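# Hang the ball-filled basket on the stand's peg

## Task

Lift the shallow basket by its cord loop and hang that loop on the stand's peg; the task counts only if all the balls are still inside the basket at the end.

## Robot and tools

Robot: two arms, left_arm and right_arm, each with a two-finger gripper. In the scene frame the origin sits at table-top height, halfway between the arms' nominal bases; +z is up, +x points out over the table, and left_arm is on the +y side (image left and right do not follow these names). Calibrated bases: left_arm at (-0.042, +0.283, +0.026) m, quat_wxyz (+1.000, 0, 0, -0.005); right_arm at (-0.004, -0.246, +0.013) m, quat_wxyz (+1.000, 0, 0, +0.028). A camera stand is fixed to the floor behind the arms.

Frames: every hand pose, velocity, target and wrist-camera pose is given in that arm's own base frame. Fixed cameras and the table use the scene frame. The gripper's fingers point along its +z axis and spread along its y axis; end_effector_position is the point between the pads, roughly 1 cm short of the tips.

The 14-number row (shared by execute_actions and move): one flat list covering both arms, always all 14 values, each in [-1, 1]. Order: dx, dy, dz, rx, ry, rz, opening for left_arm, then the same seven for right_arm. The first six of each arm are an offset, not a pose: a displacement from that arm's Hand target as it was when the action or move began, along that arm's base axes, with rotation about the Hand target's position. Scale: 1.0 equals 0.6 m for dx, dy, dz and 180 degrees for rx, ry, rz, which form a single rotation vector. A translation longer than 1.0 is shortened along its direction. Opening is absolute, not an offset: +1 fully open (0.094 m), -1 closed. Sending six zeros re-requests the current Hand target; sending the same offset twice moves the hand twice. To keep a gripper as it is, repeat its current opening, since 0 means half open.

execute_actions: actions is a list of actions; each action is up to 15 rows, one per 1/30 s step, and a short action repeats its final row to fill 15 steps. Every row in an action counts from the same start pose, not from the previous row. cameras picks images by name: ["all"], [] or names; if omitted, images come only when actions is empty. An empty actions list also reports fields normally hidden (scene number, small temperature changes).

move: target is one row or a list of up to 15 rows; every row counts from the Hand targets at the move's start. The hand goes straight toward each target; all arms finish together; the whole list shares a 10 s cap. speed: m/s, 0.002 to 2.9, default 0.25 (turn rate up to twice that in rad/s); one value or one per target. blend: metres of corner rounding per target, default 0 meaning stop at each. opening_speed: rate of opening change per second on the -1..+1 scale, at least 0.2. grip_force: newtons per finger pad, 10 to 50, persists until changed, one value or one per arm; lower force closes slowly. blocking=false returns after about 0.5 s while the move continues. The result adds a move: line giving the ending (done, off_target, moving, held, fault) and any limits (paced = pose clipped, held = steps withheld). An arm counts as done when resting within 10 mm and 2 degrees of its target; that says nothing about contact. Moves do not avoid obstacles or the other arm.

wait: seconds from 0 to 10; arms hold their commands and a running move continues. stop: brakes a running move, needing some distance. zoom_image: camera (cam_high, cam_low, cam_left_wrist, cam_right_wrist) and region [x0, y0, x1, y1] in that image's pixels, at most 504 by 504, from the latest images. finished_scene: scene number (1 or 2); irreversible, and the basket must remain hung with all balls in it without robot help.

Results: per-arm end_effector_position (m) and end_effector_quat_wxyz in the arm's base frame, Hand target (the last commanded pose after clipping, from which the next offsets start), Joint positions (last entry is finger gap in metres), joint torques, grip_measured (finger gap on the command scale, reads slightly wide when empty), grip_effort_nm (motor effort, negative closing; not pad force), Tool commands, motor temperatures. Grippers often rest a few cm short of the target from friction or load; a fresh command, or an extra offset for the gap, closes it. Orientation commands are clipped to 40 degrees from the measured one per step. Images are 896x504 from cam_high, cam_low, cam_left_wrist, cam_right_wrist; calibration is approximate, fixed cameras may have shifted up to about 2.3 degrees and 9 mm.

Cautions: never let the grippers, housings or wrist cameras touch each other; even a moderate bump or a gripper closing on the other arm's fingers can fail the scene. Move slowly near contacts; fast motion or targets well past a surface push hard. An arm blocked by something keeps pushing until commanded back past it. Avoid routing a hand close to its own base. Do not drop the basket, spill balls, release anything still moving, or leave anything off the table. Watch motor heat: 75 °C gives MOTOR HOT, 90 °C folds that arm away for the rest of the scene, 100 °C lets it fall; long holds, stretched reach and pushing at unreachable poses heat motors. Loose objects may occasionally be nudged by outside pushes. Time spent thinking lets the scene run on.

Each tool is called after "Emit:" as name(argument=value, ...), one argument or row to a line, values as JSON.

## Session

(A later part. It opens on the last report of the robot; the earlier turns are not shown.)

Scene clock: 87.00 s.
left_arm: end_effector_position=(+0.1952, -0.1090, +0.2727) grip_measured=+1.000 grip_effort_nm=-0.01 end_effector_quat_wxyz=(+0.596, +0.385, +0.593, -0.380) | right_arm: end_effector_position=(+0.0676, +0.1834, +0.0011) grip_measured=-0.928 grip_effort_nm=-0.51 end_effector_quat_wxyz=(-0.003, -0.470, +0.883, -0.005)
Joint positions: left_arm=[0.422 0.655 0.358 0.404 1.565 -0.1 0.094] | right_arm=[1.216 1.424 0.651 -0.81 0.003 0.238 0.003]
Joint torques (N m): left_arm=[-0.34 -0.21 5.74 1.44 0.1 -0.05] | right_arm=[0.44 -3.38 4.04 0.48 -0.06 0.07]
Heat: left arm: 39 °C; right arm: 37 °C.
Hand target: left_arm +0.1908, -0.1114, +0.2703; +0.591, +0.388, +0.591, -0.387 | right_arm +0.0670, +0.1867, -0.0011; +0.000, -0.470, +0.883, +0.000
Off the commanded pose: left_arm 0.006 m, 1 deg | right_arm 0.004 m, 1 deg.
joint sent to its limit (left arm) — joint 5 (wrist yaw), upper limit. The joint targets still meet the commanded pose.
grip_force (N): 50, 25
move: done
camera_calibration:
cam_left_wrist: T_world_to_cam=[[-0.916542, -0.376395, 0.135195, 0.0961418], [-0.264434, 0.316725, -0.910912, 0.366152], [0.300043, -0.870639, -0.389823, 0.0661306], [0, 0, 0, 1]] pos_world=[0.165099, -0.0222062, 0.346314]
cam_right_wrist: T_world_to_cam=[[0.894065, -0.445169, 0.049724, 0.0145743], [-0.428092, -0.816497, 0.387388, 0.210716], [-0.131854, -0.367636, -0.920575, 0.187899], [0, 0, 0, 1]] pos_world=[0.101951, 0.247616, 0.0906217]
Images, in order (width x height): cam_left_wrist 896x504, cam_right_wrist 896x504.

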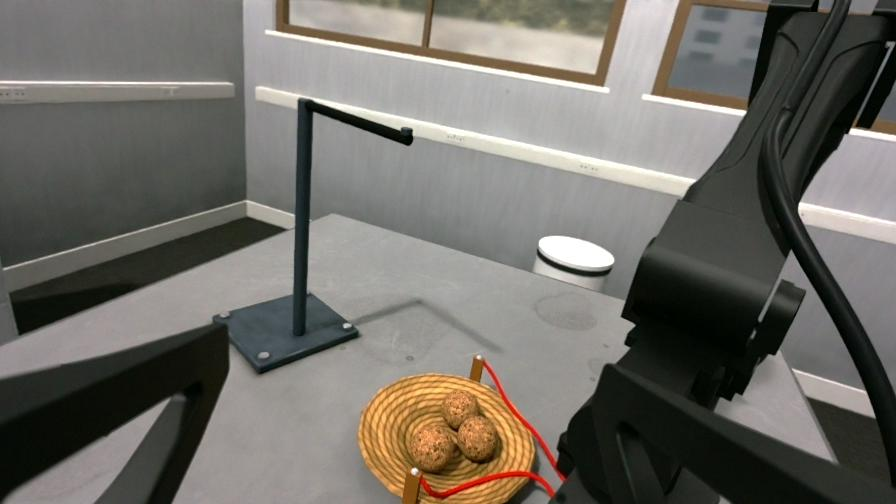

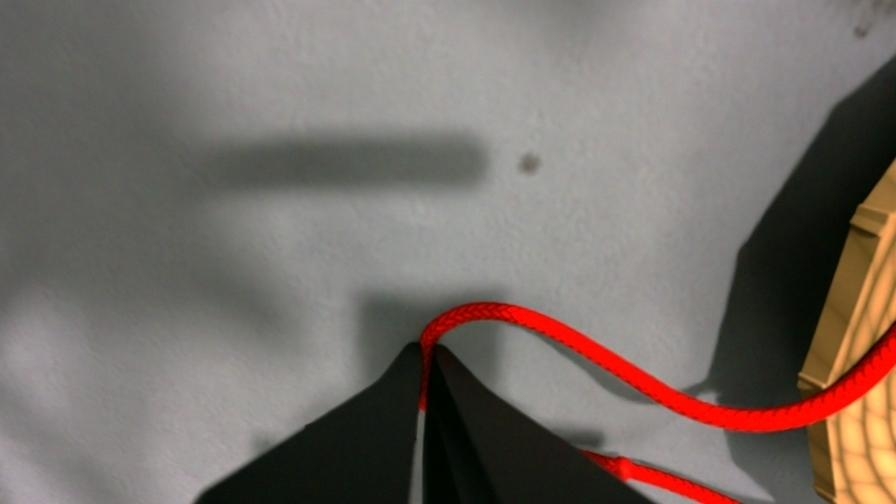

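Emit:
move(
  target=[
    [0,0,0,0,0,0,1,0.085,-0.028,0.185,-0.038,-0.078,0.034,-1],
    [0,0,0,0,0,0,1,0.262,-0.073,0.335,-0.0953,-0.1953,0.0854,-1],
    [0,0,0,0,0,0,1,0.262,-0.073,0.455,-0.0953,-0.1953,0.0854,-1],
  ],
  speed=[0.12,0.12,0.05],
  blend=[0.04,0.02,0],
  cameras=["cam_low","cam_left_wrist","cam_right_wrist"],
)

Emit:
zoom_image(
  camera="cam_low",
  region=[370, 180, 490, 300],
)

Emit:
zoom_image(
  camera="cam_left_wrist",
  region=[300, 80, 700, 504],
)

Scene clock: 95.23 s.
left_arm: end_effector_position=(+0.1952, -0.1090, +0.2727) grip_measured=+1.000 grip_effort_nm=-0.01 end_effector_quat_wxyz=(+0.596, +0.385, +0.593, -0.380) | right_arm: end_effector_position=(+0.2206, +0.1452, +0.2626) grip_measured=-0.931 grip_effort_nm=-0.58 end_effector_quat_wxyz=(+0.188, -0.562, +0.761, -0.264)
Joint positions: left_arm=[0.422 0.655 0.358 0.404 1.565 -0.1 0.094] | right_arm=[0.994 1.368 1.522 -1.527 0.633 -0.343 0.003]
Joint torques (N m): left_arm=[-0.29 -0.18 5.78 1.43 0.1 -0.06] | right_arm=[-0.5 -3.55 7.47 0.43 0.53 0.04]
Heat: left arm: 39 °C; right arm: 37 °C.
Hand target: left_arm +0.1908, -0.1114, +0.2703; +0.591, +0.388, +0.591, -0.387 | right_arm +0.2242, +0.1429, +0.2720; +0.196, -0.555, +0.762, -0.270
Off the commanded pose: left_arm 0.006 m, 1 deg | right_arm 0.010 m, 1 deg.
joint sent to its limit (left arm) — joint 5 (wrist yaw), upper limit. The joint targets still meet the commanded pose.
grip_force (N): 50, 25
move: done
camera_calibration:
cam_left_wrist: T_world_to_cam=[[-0.916542, -0.376395, 0.135195, 0.0961418], [-0.264434, 0.316725, -0.910912, 0.366152], [0.300043, -0.870639, -0.389823, 0.0661306], [0, 0, 0, 1]] pos_world=[0.165099, -0.0222062, 0.346314]
cam_right_wrist: T_world_to_cam=[[0.76154, -0.0954319, 0.641053, -0.32913], [-0.415683, -0.830788, 0.370134, 0.147444], [0.497257, -0.548346, -0.672348, 0.256967], [0, 0, 0, 1]] pos_world=[0.184158, 0.231992, 0.329187]
Images, in order (width x height): cam_low 896x504, cam_left_wrist 896x504, cam_right_wrist 896x504.

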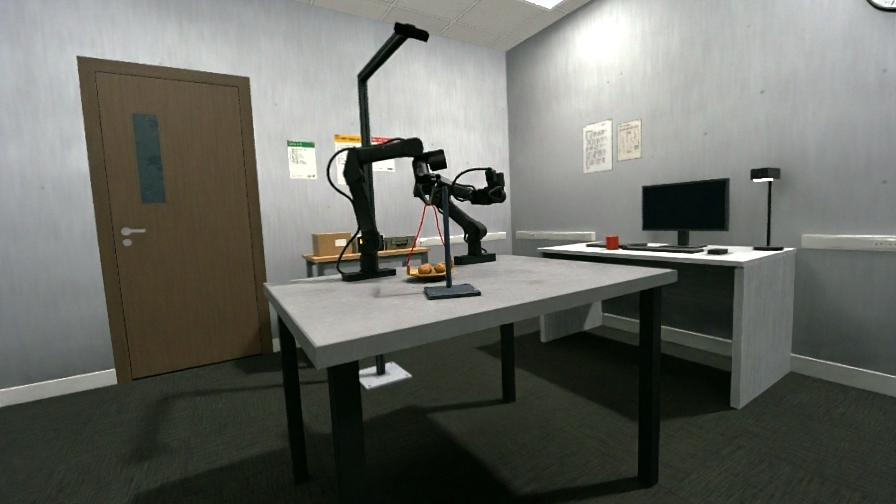

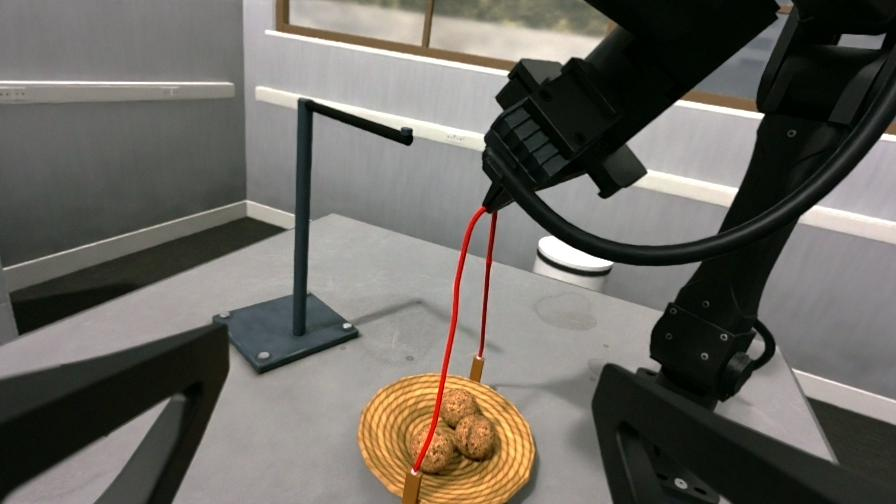

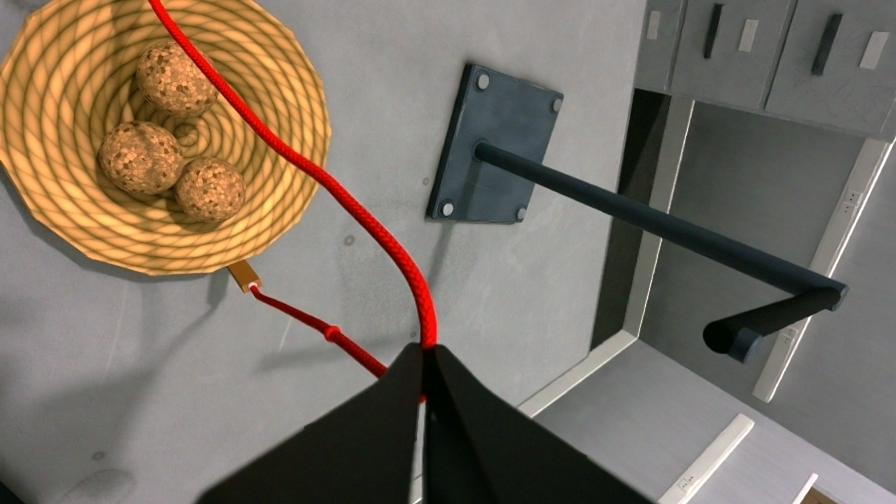

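Scaled by 4.200 from the camera's 896x504 image, which has a finer 1280x720 frame.

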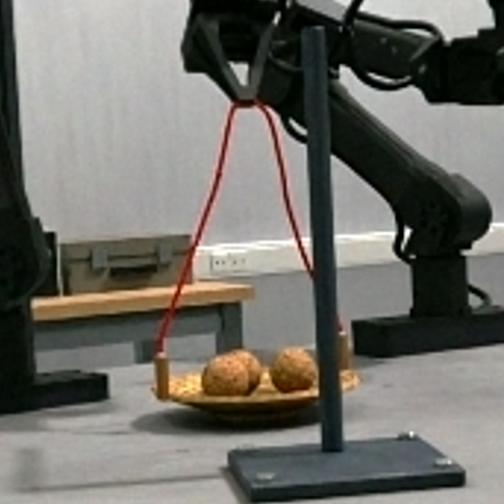

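Scaled by 1.189 from the camera's 896x504 image, which has a finer 1280x720 frame.

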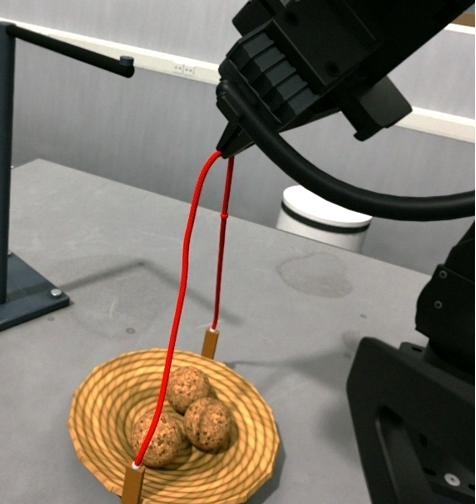

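Emit:
move(
  target=[0,0,0,0,0,0,1,0,-0.004,0.03,0,0,0,-1],
  speed=0.04,
  cameras=["cam_low","cam_left_wrist","cam_right_wrist"],
)

Emit:
zoom_image(
  camera="cam_low",
  region=[370, 180, 490, 300],
)

Emit:
zoom_image(
  camera="cam_left_wrist",
  region=[300, 80, 700, 504],
)

Scene clock: 97.47 s.
left_arm: end_effector_position=(+0.1952, -0.1090, +0.2727) grip_measured=+1.000 grip_effort_nm=-0.01 end_effector_quat_wxyz=(+0.596, +0.385, +0.593, -0.380) | right_arm: end_effector_position=(+0.2211, +0.1433, +0.2764) grip_measured=-0.931 grip_effort_nm=-0.58 end_effector_quat_wxyz=(+0.188, -0.566, +0.758, -0.263)
Joint positions: left_arm=[0.422 0.655 0.358 0.404 1.565 -0.1 0.094] | right_arm=[0.986 1.382 1.592 -1.575 0.63 -0.364 0.003]
Joint torques (N m): left_arm=[-0.32 -0.14 5.71 1.44 0.1 -0.07] | right_arm=[-0.5 -4.6 7.69 0.52 0.53 0]
Heat: left arm: 39 °C; right arm: 37 °C.
Hand target: left_arm +0.1908, -0.1114, +0.2703; +0.591, +0.388, +0.591, -0.387 | right_arm +0.2241, +0.1405, +0.2900; +0.196, -0.555, +0.762, -0.270
Off the commanded pose: left_arm 0.006 m, 1 deg | right_arm 0.014 m, 2 deg.
joint sent to its limit (left arm) — joint 5 (wrist yaw), upper limit. The joint targets still meet the commanded pose.
joint sent to its limit (right arm) — joint 4 (wrist pitch), lower limit. The joint targets still meet the commanded pose.
grip_force (N): 50, 25
move: off_target (right_arm)
camera_calibration:
cam_left_wrist: T_world_to_cam=[[-0.916542, -0.376395, 0.135195, 0.0961418], [-0.264434, 0.316725, -0.910912, 0.366152], [0.300043, -0.870639, -0.389823, 0.0661306], [0, 0, 0, 1]] pos_world=[0.165099, -0.0222062, 0.346314]
cam_right_wrist: T_world_to_cam=[[0.763732, -0.0857696, 0.63981, -0.339942], [-0.406672, -0.833654, 0.373683, 0.138533], [0.501329, -0.545587, -0.671569, 0.263499], [0, 0, 0, 1]] pos_world=[0.183862, 0.230094, 0.342688]
Images, in order (width x height): cam_low 896x504, cam_left_wrist 896x504, cam_right_wrist 896x504.

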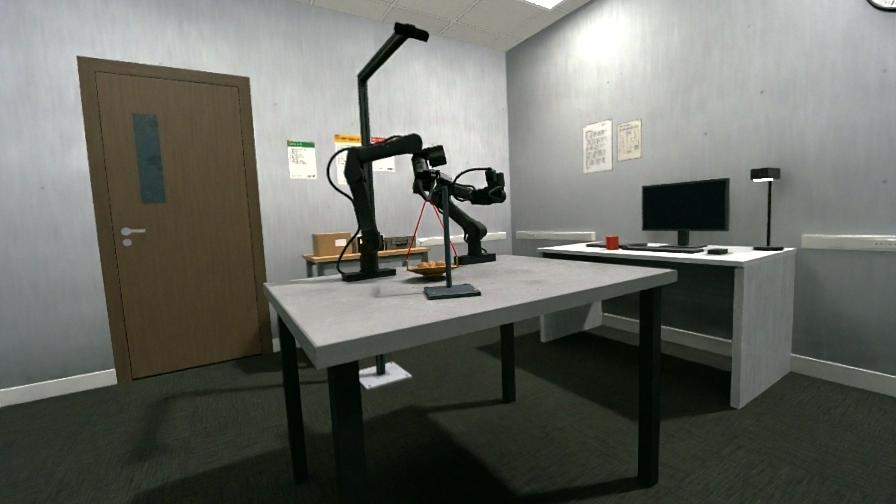

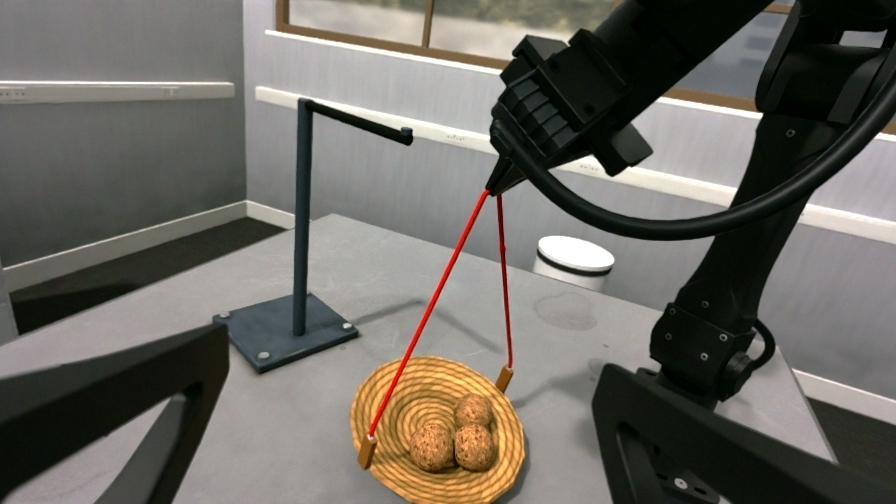

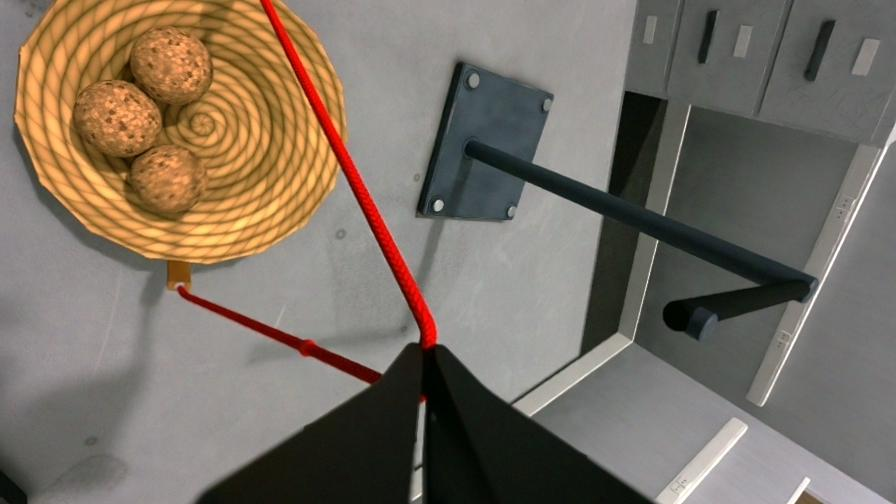

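Scaled by 4.200 from the camera's 896x504 image, which has a finer 1280x720 frame.

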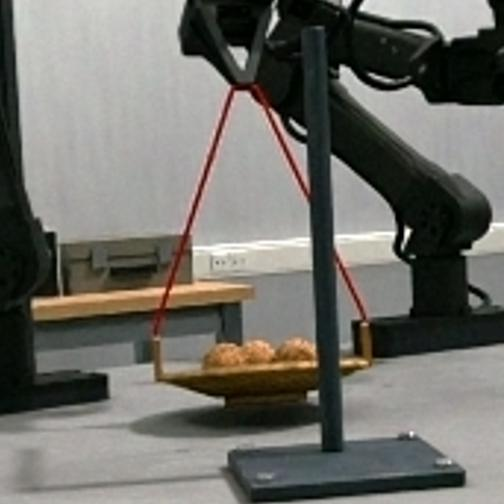

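Scaled by 1.189 from the camera's 896x504 image, which has a finer 1280x720 frame.

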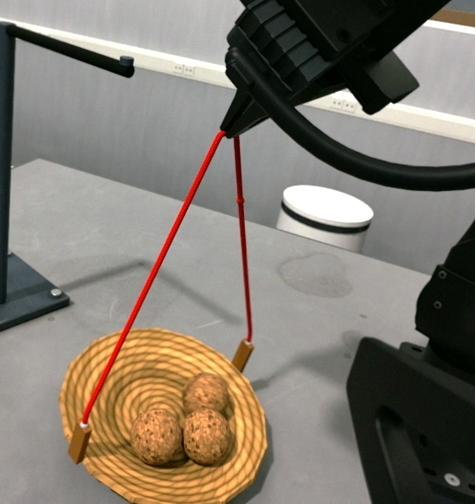

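Emit:
move(
  target=[0,0,0,0,0,0,1,0.017,0.028,0.14,-0.012,-0.037,-0.0444,-1],
  speed=0.06,
  cameras=["cam_low","cam_left_wrist","cam_right_wrist"],
)

Emit:
zoom_image(
  camera="cam_right_wrist",
  region=[396, 100, 896, 504],
)

Emit:
zoom_image(
  camera="cam_left_wrist",
  region=[260, 40, 660, 440],
)

Scene clock: 105.90 s.
left_arm: end_effector_position=(+0.1952, -0.1090, +0.2727) grip_measured=+1.000 grip_effort_nm=0.00 end_effector_quat_wxyz=(+0.596, +0.385, +0.593, -0.380) | right_arm: end_effector_position=(+0.2318, +0.1597, +0.3588) grip_measured=-0.931 grip_effort_nm=-0.58 end_effector_quat_wxyz=(+0.315, -0.531, +0.735, -0.281)
Joint positions: left_arm=[0.422 0.655 0.358 0.404 1.565 -0.1 0.094] | right_arm=[1.068 1.393 1.841 -1.584 0.782 -0.365 0.003]
Joint torques (N m): left_arm=[-0.29 -0.17 5.82 1.44 0.08 -0.06] | right_arm=[0.57 -3.54 7.12 0.87 0.81 0.04]
Heat: left arm: 39 °C; right arm: 38 °C.
Hand target: left_arm +0.1908, -0.1114, +0.2703; +0.591, +0.388, +0.591, -0.387 | right_arm +0.2344, +0.1573, +0.3739; +0.210, -0.487, +0.781, -0.329
Off the commanded pose: left_arm 0.006 m, 1 deg | right_arm 0.016 m, 15 deg.
joint read past its limit (right arm) — joint 4 (wrist pitch), lower limit.
joint sent to its limit (left arm) — joint 5 (wrist yaw), upper limit. The joint targets still meet the commanded pose.
joint sent to its limit (right arm) — joint 4 (wrist pitch), lower limit. The joint targets are off in orientation, not in position.
grip_force (N): 50, 25
move: off_target (right_arm)
camera_calibration:
cam_left_wrist: T_world_to_cam=[[-0.916542, -0.376395, 0.135195, 0.0961418], [-0.264434, 0.316725, -0.910912, 0.366152], [0.300043, -0.870639, -0.389823, 0.0661306], [0, 0, 0, 1]] pos_world=[0.165099, -0.0222062, 0.346314]
cam_right_wrist: T_world_to_cam=[[0.593808, -0.148724, 0.790742, -0.40429], [-0.443436, -0.880537, 0.167386, 0.215731], [0.671384, -0.450039, -0.58882, 0.238049], [0, 0, 0, 1]] pos_world=[0.175912, 0.236963, 0.423747]
Images, in order (width x height): cam_low 896x504, cam_left_wrist 896x504, cam_right_wrist 896x504.

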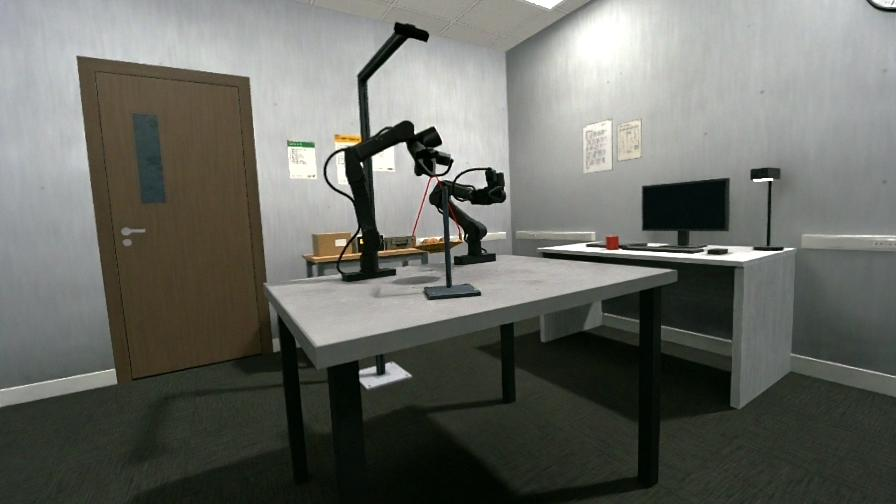

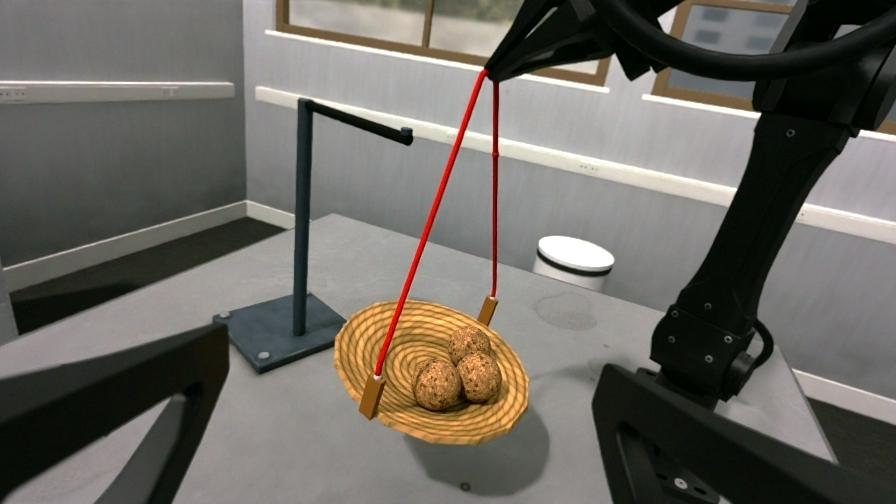

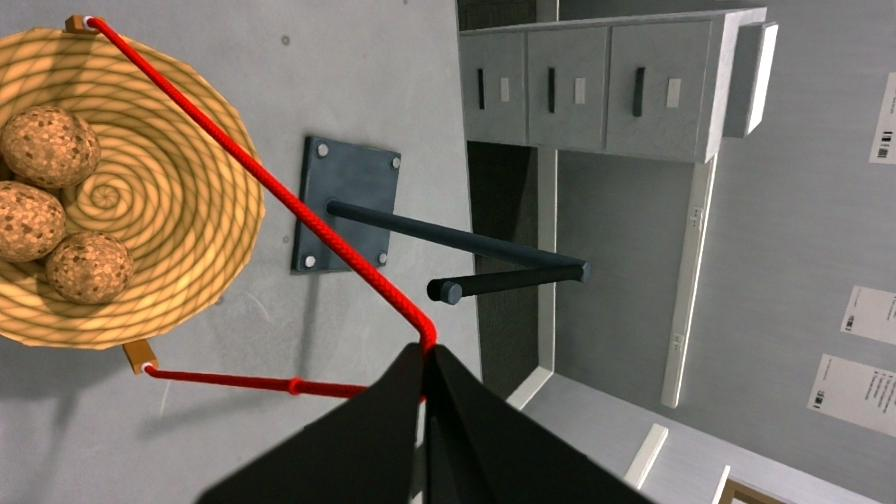

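Scaled by 1.008 from the camera's 896x504 image, which has a finer 1280x720 frame.

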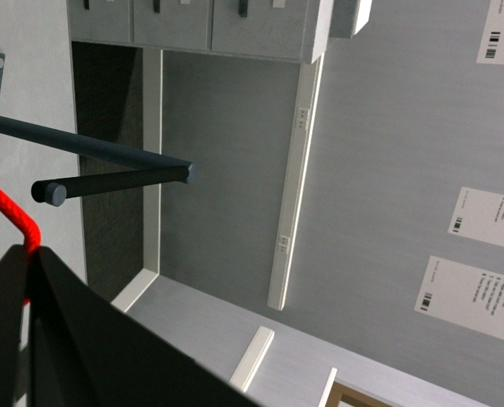

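Scaled by 1.260 from the camera's 896x504 image, which has a finer 1280x720 frame.

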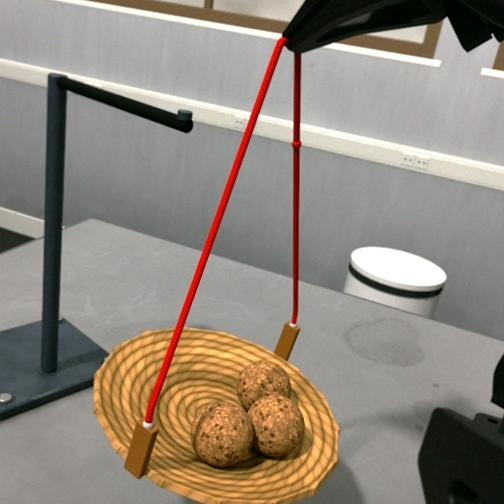

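Emit:
move(
  target=[0,0,0,0,0,0,1,0.18,-0.088,-0.01,0,0,0,-1],
  speed=0.05,
  cameras=["cam_high","cam_left_wrist","cam_right_wrist"],
)

Emit:
zoom_image(
  camera="cam_left_wrist",
  region=[240, 30, 540, 280],
)

Emit:
zoom_image(
  camera="cam_high",
  region=[340, 130, 520, 330],
)

Scene clock: 118.93 s.
left_arm: end_effector_position=(+0.1952, -0.1090, +0.2727) grip_measured=+1.000 grip_effort_nm=-0.01 end_effector_quat_wxyz=(+0.596, +0.385, +0.593, -0.380) | right_arm: end_effector_position=(+0.3403, +0.1077, +0.3555) grip_measured=-0.931 grip_effort_nm=-0.58 end_effector_quat_wxyz=(+0.205, -0.500, +0.777, -0.324)
Joint positions: left_arm=[0.422 0.655 0.358 0.404 1.565 -0.1 0.094] | right_arm=[0.62 1.703 2.179 -1.586 0.663 -0.685 0.003]
Joint torques (N m): left_arm=[-0.31 -0.24 5.81 1.44 0.1 -0.05] | right_arm=[-0.32 -6.52 7.17 0.93 0.49 0.02]
Heat: left arm: 39 °C; right arm: 38 °C.
Hand target: left_arm +0.1908, -0.1114, +0.2703; +0.591, +0.388, +0.591, -0.387 | right_arm +0.3424, +0.1046, +0.3679; +0.210, -0.487, +0.781, -0.329
Off the commanded pose: left_arm 0.006 m, 1 deg | right_arm 0.013 m, 2 deg.
joint read past its limit (right arm) — joint 4 (wrist pitch), lower limit.
joint sent to its limit (left arm) — joint 5 (wrist yaw), upper limit. The joint targets still meet the commanded pose.
joint sent to its limit (right arm) — joint 4 (wrist pitch), lower limit. The joint targets still meet the commanded pose.
grip_force (N): 50, 25
move: off_target (right_arm)
camera_calibration:
cam_left_wrist: T_world_to_cam=[[-0.916542, -0.376395, 0.135195, 0.0961418], [-0.264434, 0.316725, -0.910912, 0.366152], [0.300043, -0.870639, -0.389823, 0.0661306], [0, 0, 0, 1]] pos_world=[0.165099, -0.0222062, 0.346314]
cam_right_wrist: T_world_to_cam=[[0.662367, -0.156353, 0.732682, -0.475561], [-0.558233, -0.755241, 0.343492, 0.181582], [0.499646, -0.636525, -0.587528, 0.217933], [0, 0, 0, 1]] pos_world=[0.307471, 0.201503, 0.414105]
Images, in order (width x height): cam_high 896x504, cam_left_wrist 896x504, cam_right_wrist 896x504.

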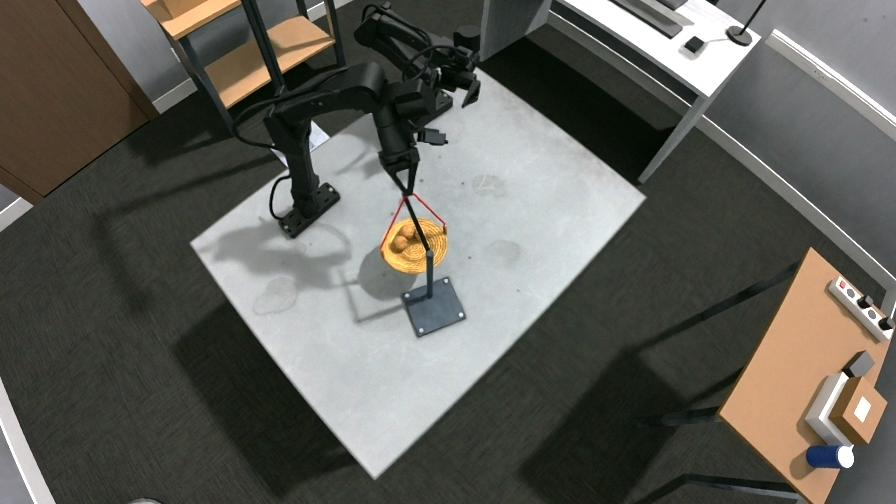

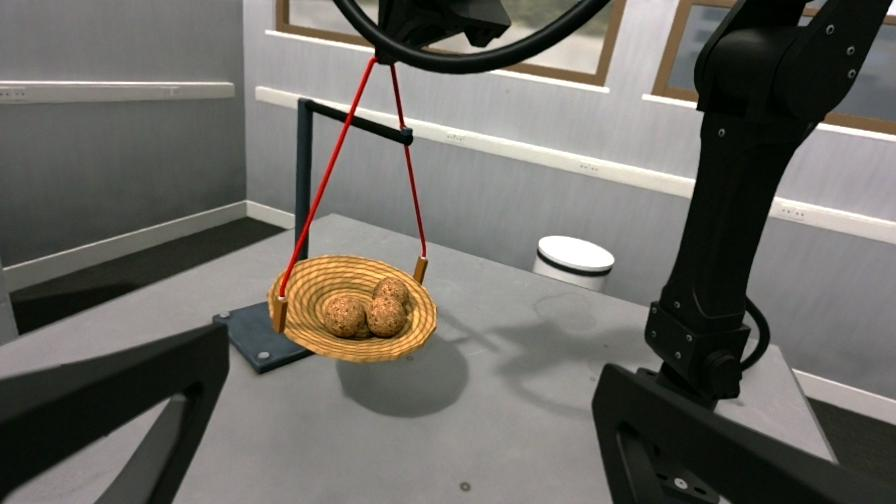

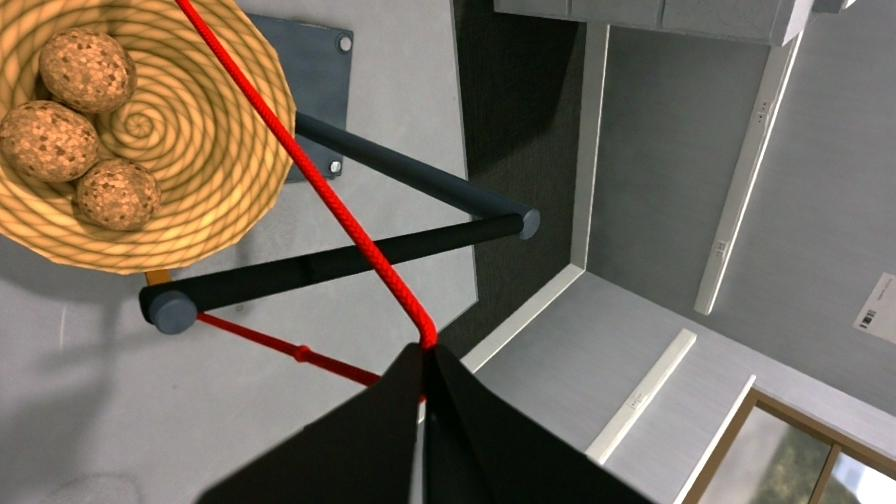

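Scaled by 1.680 from the camera's 896x504 image, which has a finer 1280x720 frame.

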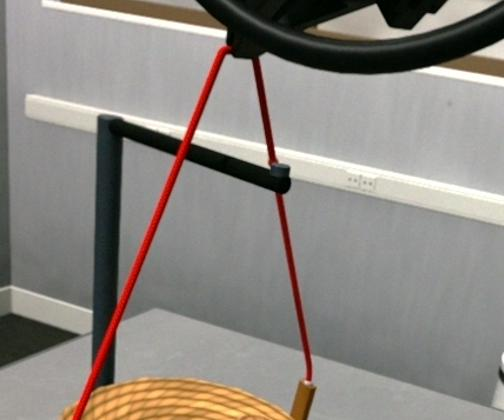

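Scaled by 2.520 from the camera's 896x504 image, which has a finer 1280x720 frame.

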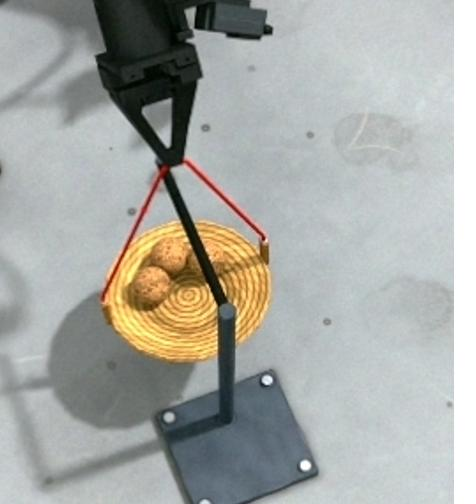

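Emit:
move(
  target=[0,0,0,0,0,0,1,0.003,0.008,-0.04,0,0,0,-1],
  speed=0.04,
  cameras=["cam_left_wrist","cam_right_wrist"],
)

Emit:
zoom_image(
  camera="cam_left_wrist",
  region=[300, 50, 460, 170],
)

Emit:
zoom_image(
  camera="cam_right_wrist",
  region=[196, 200, 596, 504],
)

Scene clock: 123.00 s.
left_arm: end_effector_position=(+0.1952, -0.1090, +0.2727) grip_measured=+1.000 grip_effort_nm=-0.01 end_effector_quat_wxyz=(+0.596, +0.385, +0.593, -0.380) | right_arm: end_effector_position=(+0.3429, +0.1097, +0.3312) grip_measured=-0.931 grip_effort_nm=-0.58 end_effector_quat_wxyz=(+0.181, -0.504, +0.780, -0.323)
Joint positions: left_arm=[0.422 0.655 0.358 0.404 1.565 -0.1 0.094] | right_arm=[0.62 1.703 2.083 -1.55 0.662 -0.667 0.003]
Joint torques (N m): left_arm=[-0.31 -0.14 5.75 1.43 0.1 -0.06] | right_arm=[0.4 -9.17 4.51 1.15 0.53 0.14]
Heat: left arm: 39 °C; right arm: 37 °C.
Hand target: left_arm +0.1908, -0.1114, +0.2703; +0.591, +0.388, +0.591, -0.387 | right_arm +0.3442, +0.1094, +0.3440; +0.210, -0.487, +0.781, -0.329
Off the commanded pose: left_arm 0.006 m, 1 deg | right_arm 0.013 m, 4 deg.
joint sent to its limit (left arm) — joint 5 (wrist yaw), upper limit. The joint targets still meet the commanded pose.
grip_force (N): 50, 25
move: off_target (right_arm)
camera_calibration:
cam_left_wrist: T_world_to_cam=[[-0.916542, -0.376395, 0.135195, 0.0961418], [-0.264434, 0.316725, -0.910912, 0.366152], [0.300043, -0.870639, -0.389823, 0.0661306], [0, 0, 0, 1]] pos_world=[0.165099, -0.0222062, 0.346314]
cam_right_wrist: T_world_to_cam=[[0.691829, -0.14835, 0.706658, -0.461609], [-0.551806, -0.739832, 0.384913, 0.175285], [0.465707, -0.656232, -0.593697, 0.219447], [0, 0, 0, 1]] pos_world=[0.31388, 0.20521, 0.389015]
Images, in order (width x height): cam_left_wrist 896x504, cam_right_wrist 896x504.

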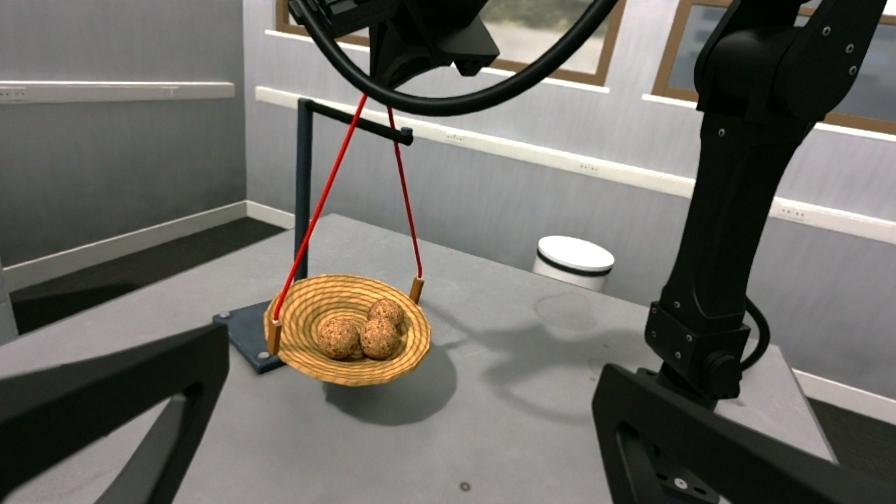

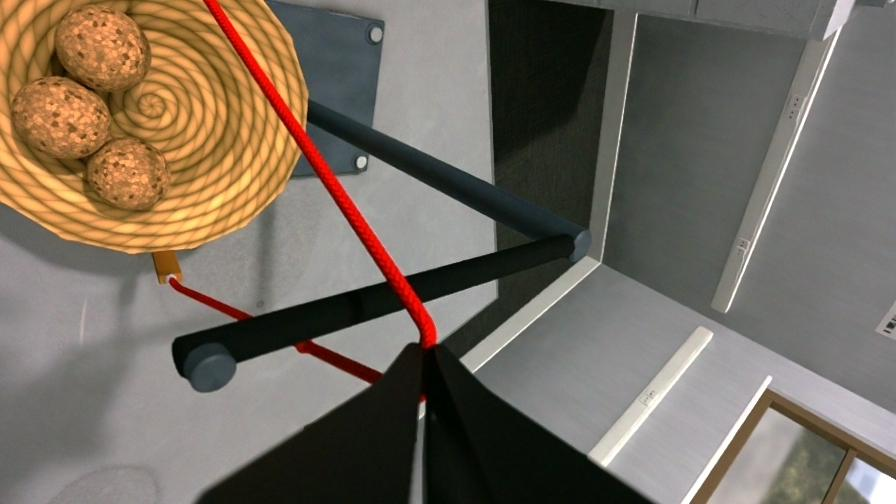

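Scaled by 3.150 from the camera's 896x504 image, which has a finer 1280x720 frame.

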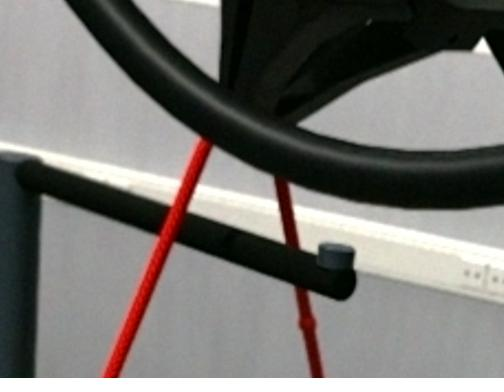

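Scaled by 1.260 from the camera's 896x504 image, which has a finer 1280x720 frame.

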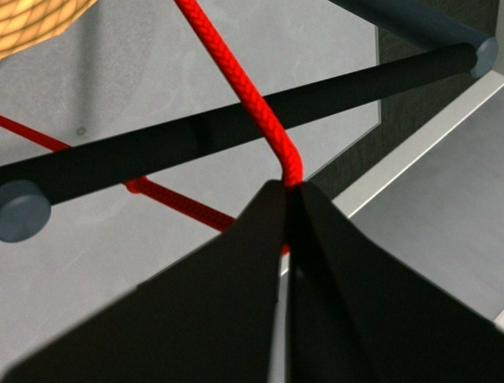

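Emit:
move(
  target=[0,0,-0.133,0,0,0,1,0,0.003,-0.012,0,0,0,-1],
  speed=0.08,
  cameras=["cam_left_wrist","cam_right_wrist"],
)

Emit:
zoom_image(
  camera="cam_left_wrist",
  region=[300, 0, 460, 120],
)

Emit:
zoom_image(
  camera="cam_right_wrist",
  region=[196, 200, 596, 504],
)

Scene clock: 127.47 s.
left_arm: end_effector_position=(+0.1936, -0.1097, +0.1904) grip_measured=+1.000 grip_effort_nm=-0.01 end_effector_quat_wxyz=(+0.592, +0.379, +0.597, -0.386) | right_arm: end_effector_position=(+0.3444, +0.1122, +0.3207) grip_measured=-0.931 grip_effort_nm=-0.58 end_effector_quat_wxyz=(+0.176, -0.506, +0.781, -0.322)
Joint positions: left_arm=[0.422 0.762 0.121 0.474 1.564 0.155 0.094] | right_arm=[0.623 1.696 2.03 -1.516 0.662 -0.661 0.003]
Joint torques (N m): left_arm=[-0.31 0.55 5.97 1.65 0.25 0.1] | right_arm=[0.53 -10.14 4.59 1.14 0.55 0.13]
Heat: left arm: 39 °C; right arm: 37 °C.
Hand target: left_arm +0.1909, -0.1114, +0.1904; +0.591, +0.388, +0.591, -0.387 | right_arm +0.3442, +0.1110, +0.3368; +0.210, -0.487, +0.781, -0.329
Off the commanded pose: left_arm 0.003 m, 1 deg | right_arm 0.016 m, 5 deg.
grip_force (N): 50, 25
move: off_target (right_arm)
camera_calibration:
cam_left_wrist: T_world_to_cam=[[-0.913691, -0.375734, 0.154895, 0.101373], [-0.281619, 0.310558, -0.907879, 0.293055], [0.293017, -0.873142, -0.389568, 0.0349547], [0, 0, 0, 1]] pos_world=[0.164911, -0.0224012, 0.263974]
cam_right_wrist: T_world_to_cam=[[0.697686, -0.146243, 0.701318, -0.455427], [-0.549174, -0.737815, 0.392477, 0.178483], [0.460046, -0.658971, -0.595076, 0.216894], [0, 0, 0, 1]] pos_world=[0.315982, 0.208011, 0.378417]
Images, in order (width x height): cam_left_wrist 896x504, cam_right_wrist 896x504.

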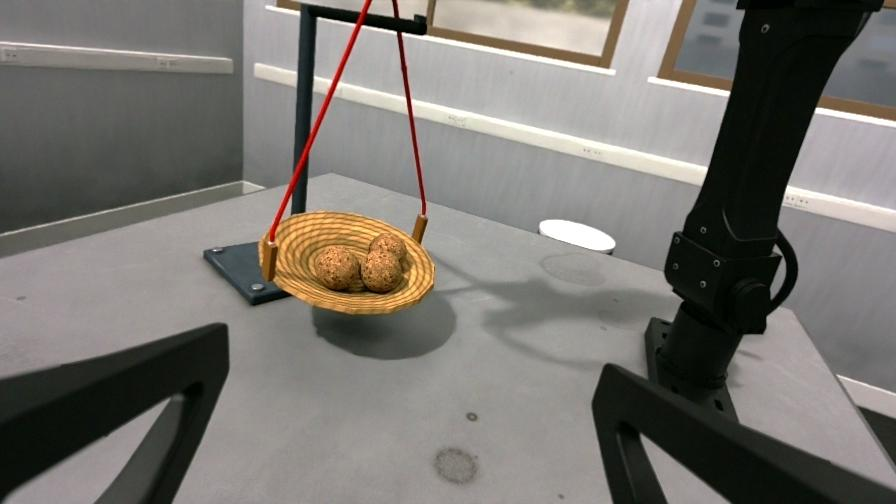

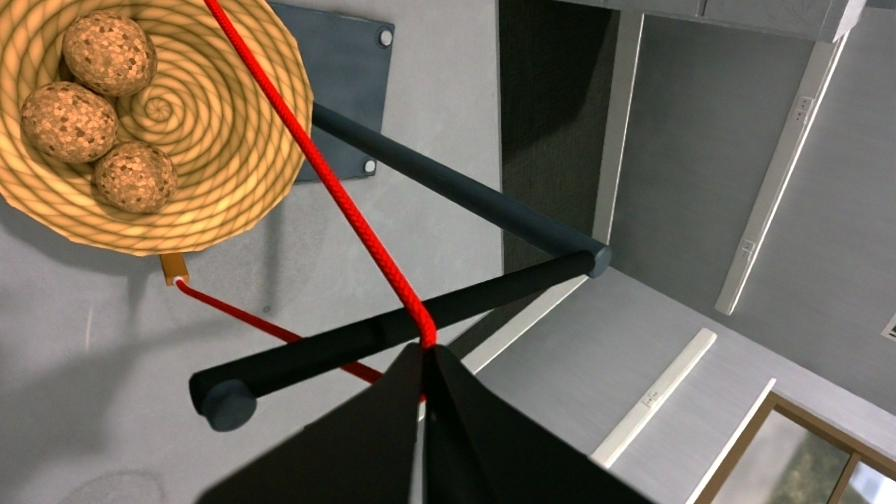

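Scaled by 3.150 from the camera's 896x504 image, which has a finer 1280x720 frame.

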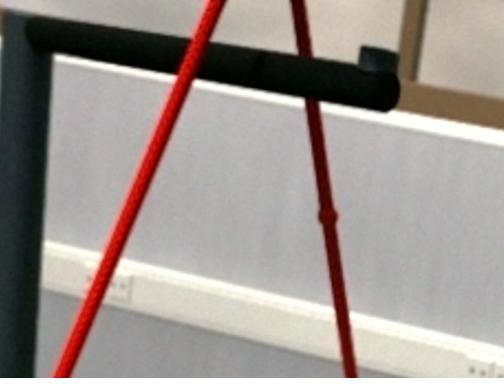

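Scaled by 1.260 from the camera's 896x504 image, which has a finer 1280x720 frame.

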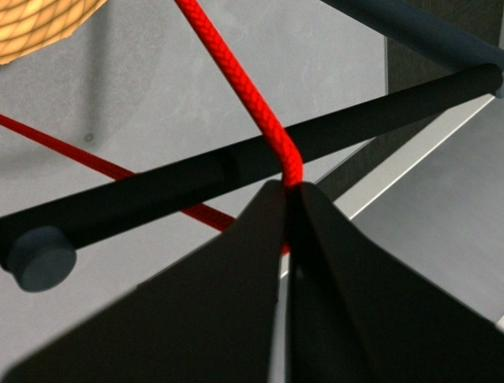

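Emit:
move(
  target=[0,0,0,-0.071,-0.032,0,1,0,0,-0.004,0,0,0,-1],
  speed=0.08,
  cameras=["cam_left_wrist","cam_right_wrist"],
)

Emit:
zoom_image(
  camera="cam_left_wrist",
  region=[300, 40, 500, 190],
)

Emit:
zoom_image(
  camera="cam_right_wrist",
  region=[296, 260, 546, 460],
)

Scene clock: 130.93 s.
left_arm: end_effector_position=(+0.1936, -0.1097, +0.1905) grip_measured=+1.000 grip_effort_nm=-0.01 end_effector_quat_wxyz=(+0.593, +0.380, +0.597, -0.385) | right_arm: end_effector_position=(+0.3444, +0.1122, +0.3181) grip_measured=-0.931 grip_effort_nm=-0.58 end_effector_quat_wxyz=(+0.176, -0.505, +0.781, -0.322)
Joint positions: left_arm=[0.422 0.762 0.121 0.476 1.564 0.156 0.094] | right_arm=[0.623 1.69 2.011 -1.504 0.662 -0.66 0.003]
Joint torques (N m): left_arm=[-0.25 0.72 5.9 1.7 0.26 0.04] | right_arm=[0.53 -10.17 4.64 1.13 0.56 0.13]
Heat: left arm: 38 °C; right arm: 37 °C.
Hand target: left_arm +0.1909, -0.1114, +0.1904; +0.660, +0.339, +0.514, -0.431 | right_arm +0.3443, +0.1111, +0.3343; +0.210, -0.487, +0.781, -0.329
Off the commanded pose: left_arm 0.003 m, 14 deg | right_arm 0.016 m, 5 deg.
joint sent to its limit (left arm) — joint 5 (wrist yaw), upper limit. The joint targets are off in orientation, not in position.
grip_force (N): 50, 25
move: off_target (left_arm, right_arm)
camera_calibration:
cam_left_wrist: T_world_to_cam=[[-0.914103, -0.375838, 0.152192, 0.101898], [-0.279344, 0.311643, -0.90821, 0.292954], [0.29391, -0.872711, -0.389862, 0.0349462], [0, 0, 0, 1]] pos_world=[0.16471, -0.0225021, 0.26418]
cam_right_wrist: T_world_to_cam=[[0.697764, -0.147074, 0.701067, -0.45343], [-0.549721, -0.737433, 0.392428, 0.17967], [0.459273, -0.659213, -0.595404, 0.215718], [0, 0, 0, 1]] pos_world=[0.316082, 0.208011, 0.375817]
Images, in order (width x height): cam_left_wrist 896x504, cam_right_wrist 896x504.

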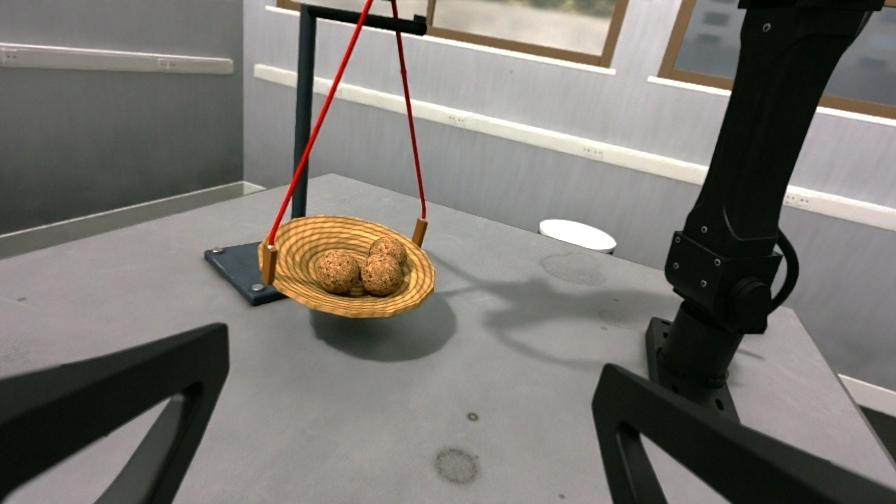

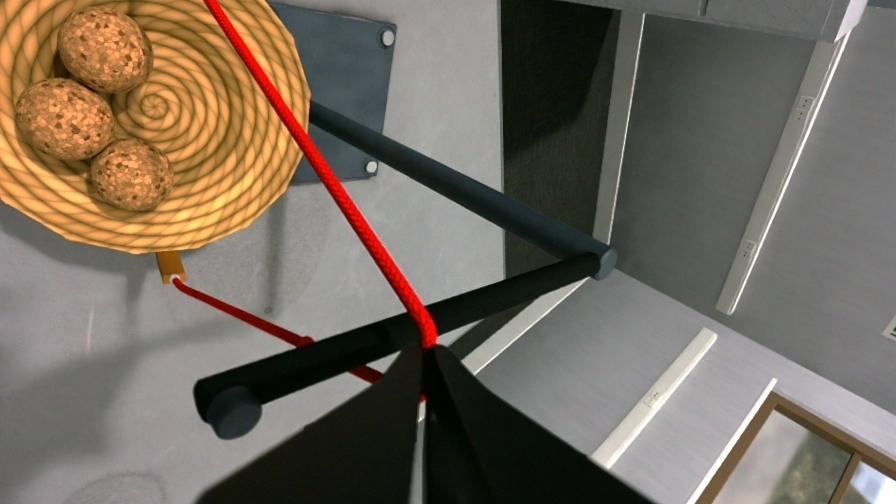

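Scaled by 2.520 from the camera's 896x504 image, which has a finer 1280x720 frame.

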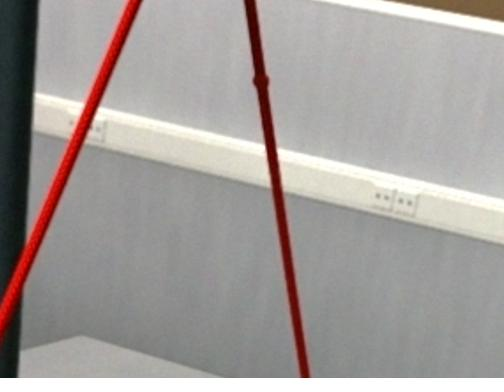

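Scaled by 2.016 from the camera's 896x504 image, which has a finer 1280x720 frame.

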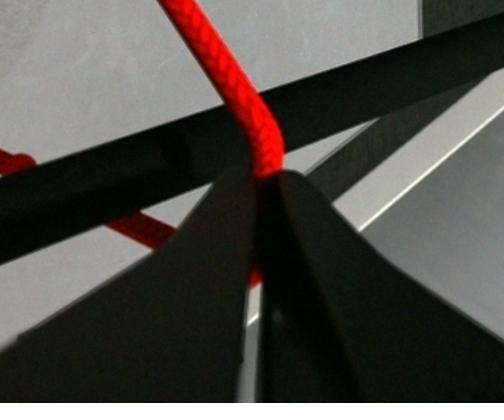

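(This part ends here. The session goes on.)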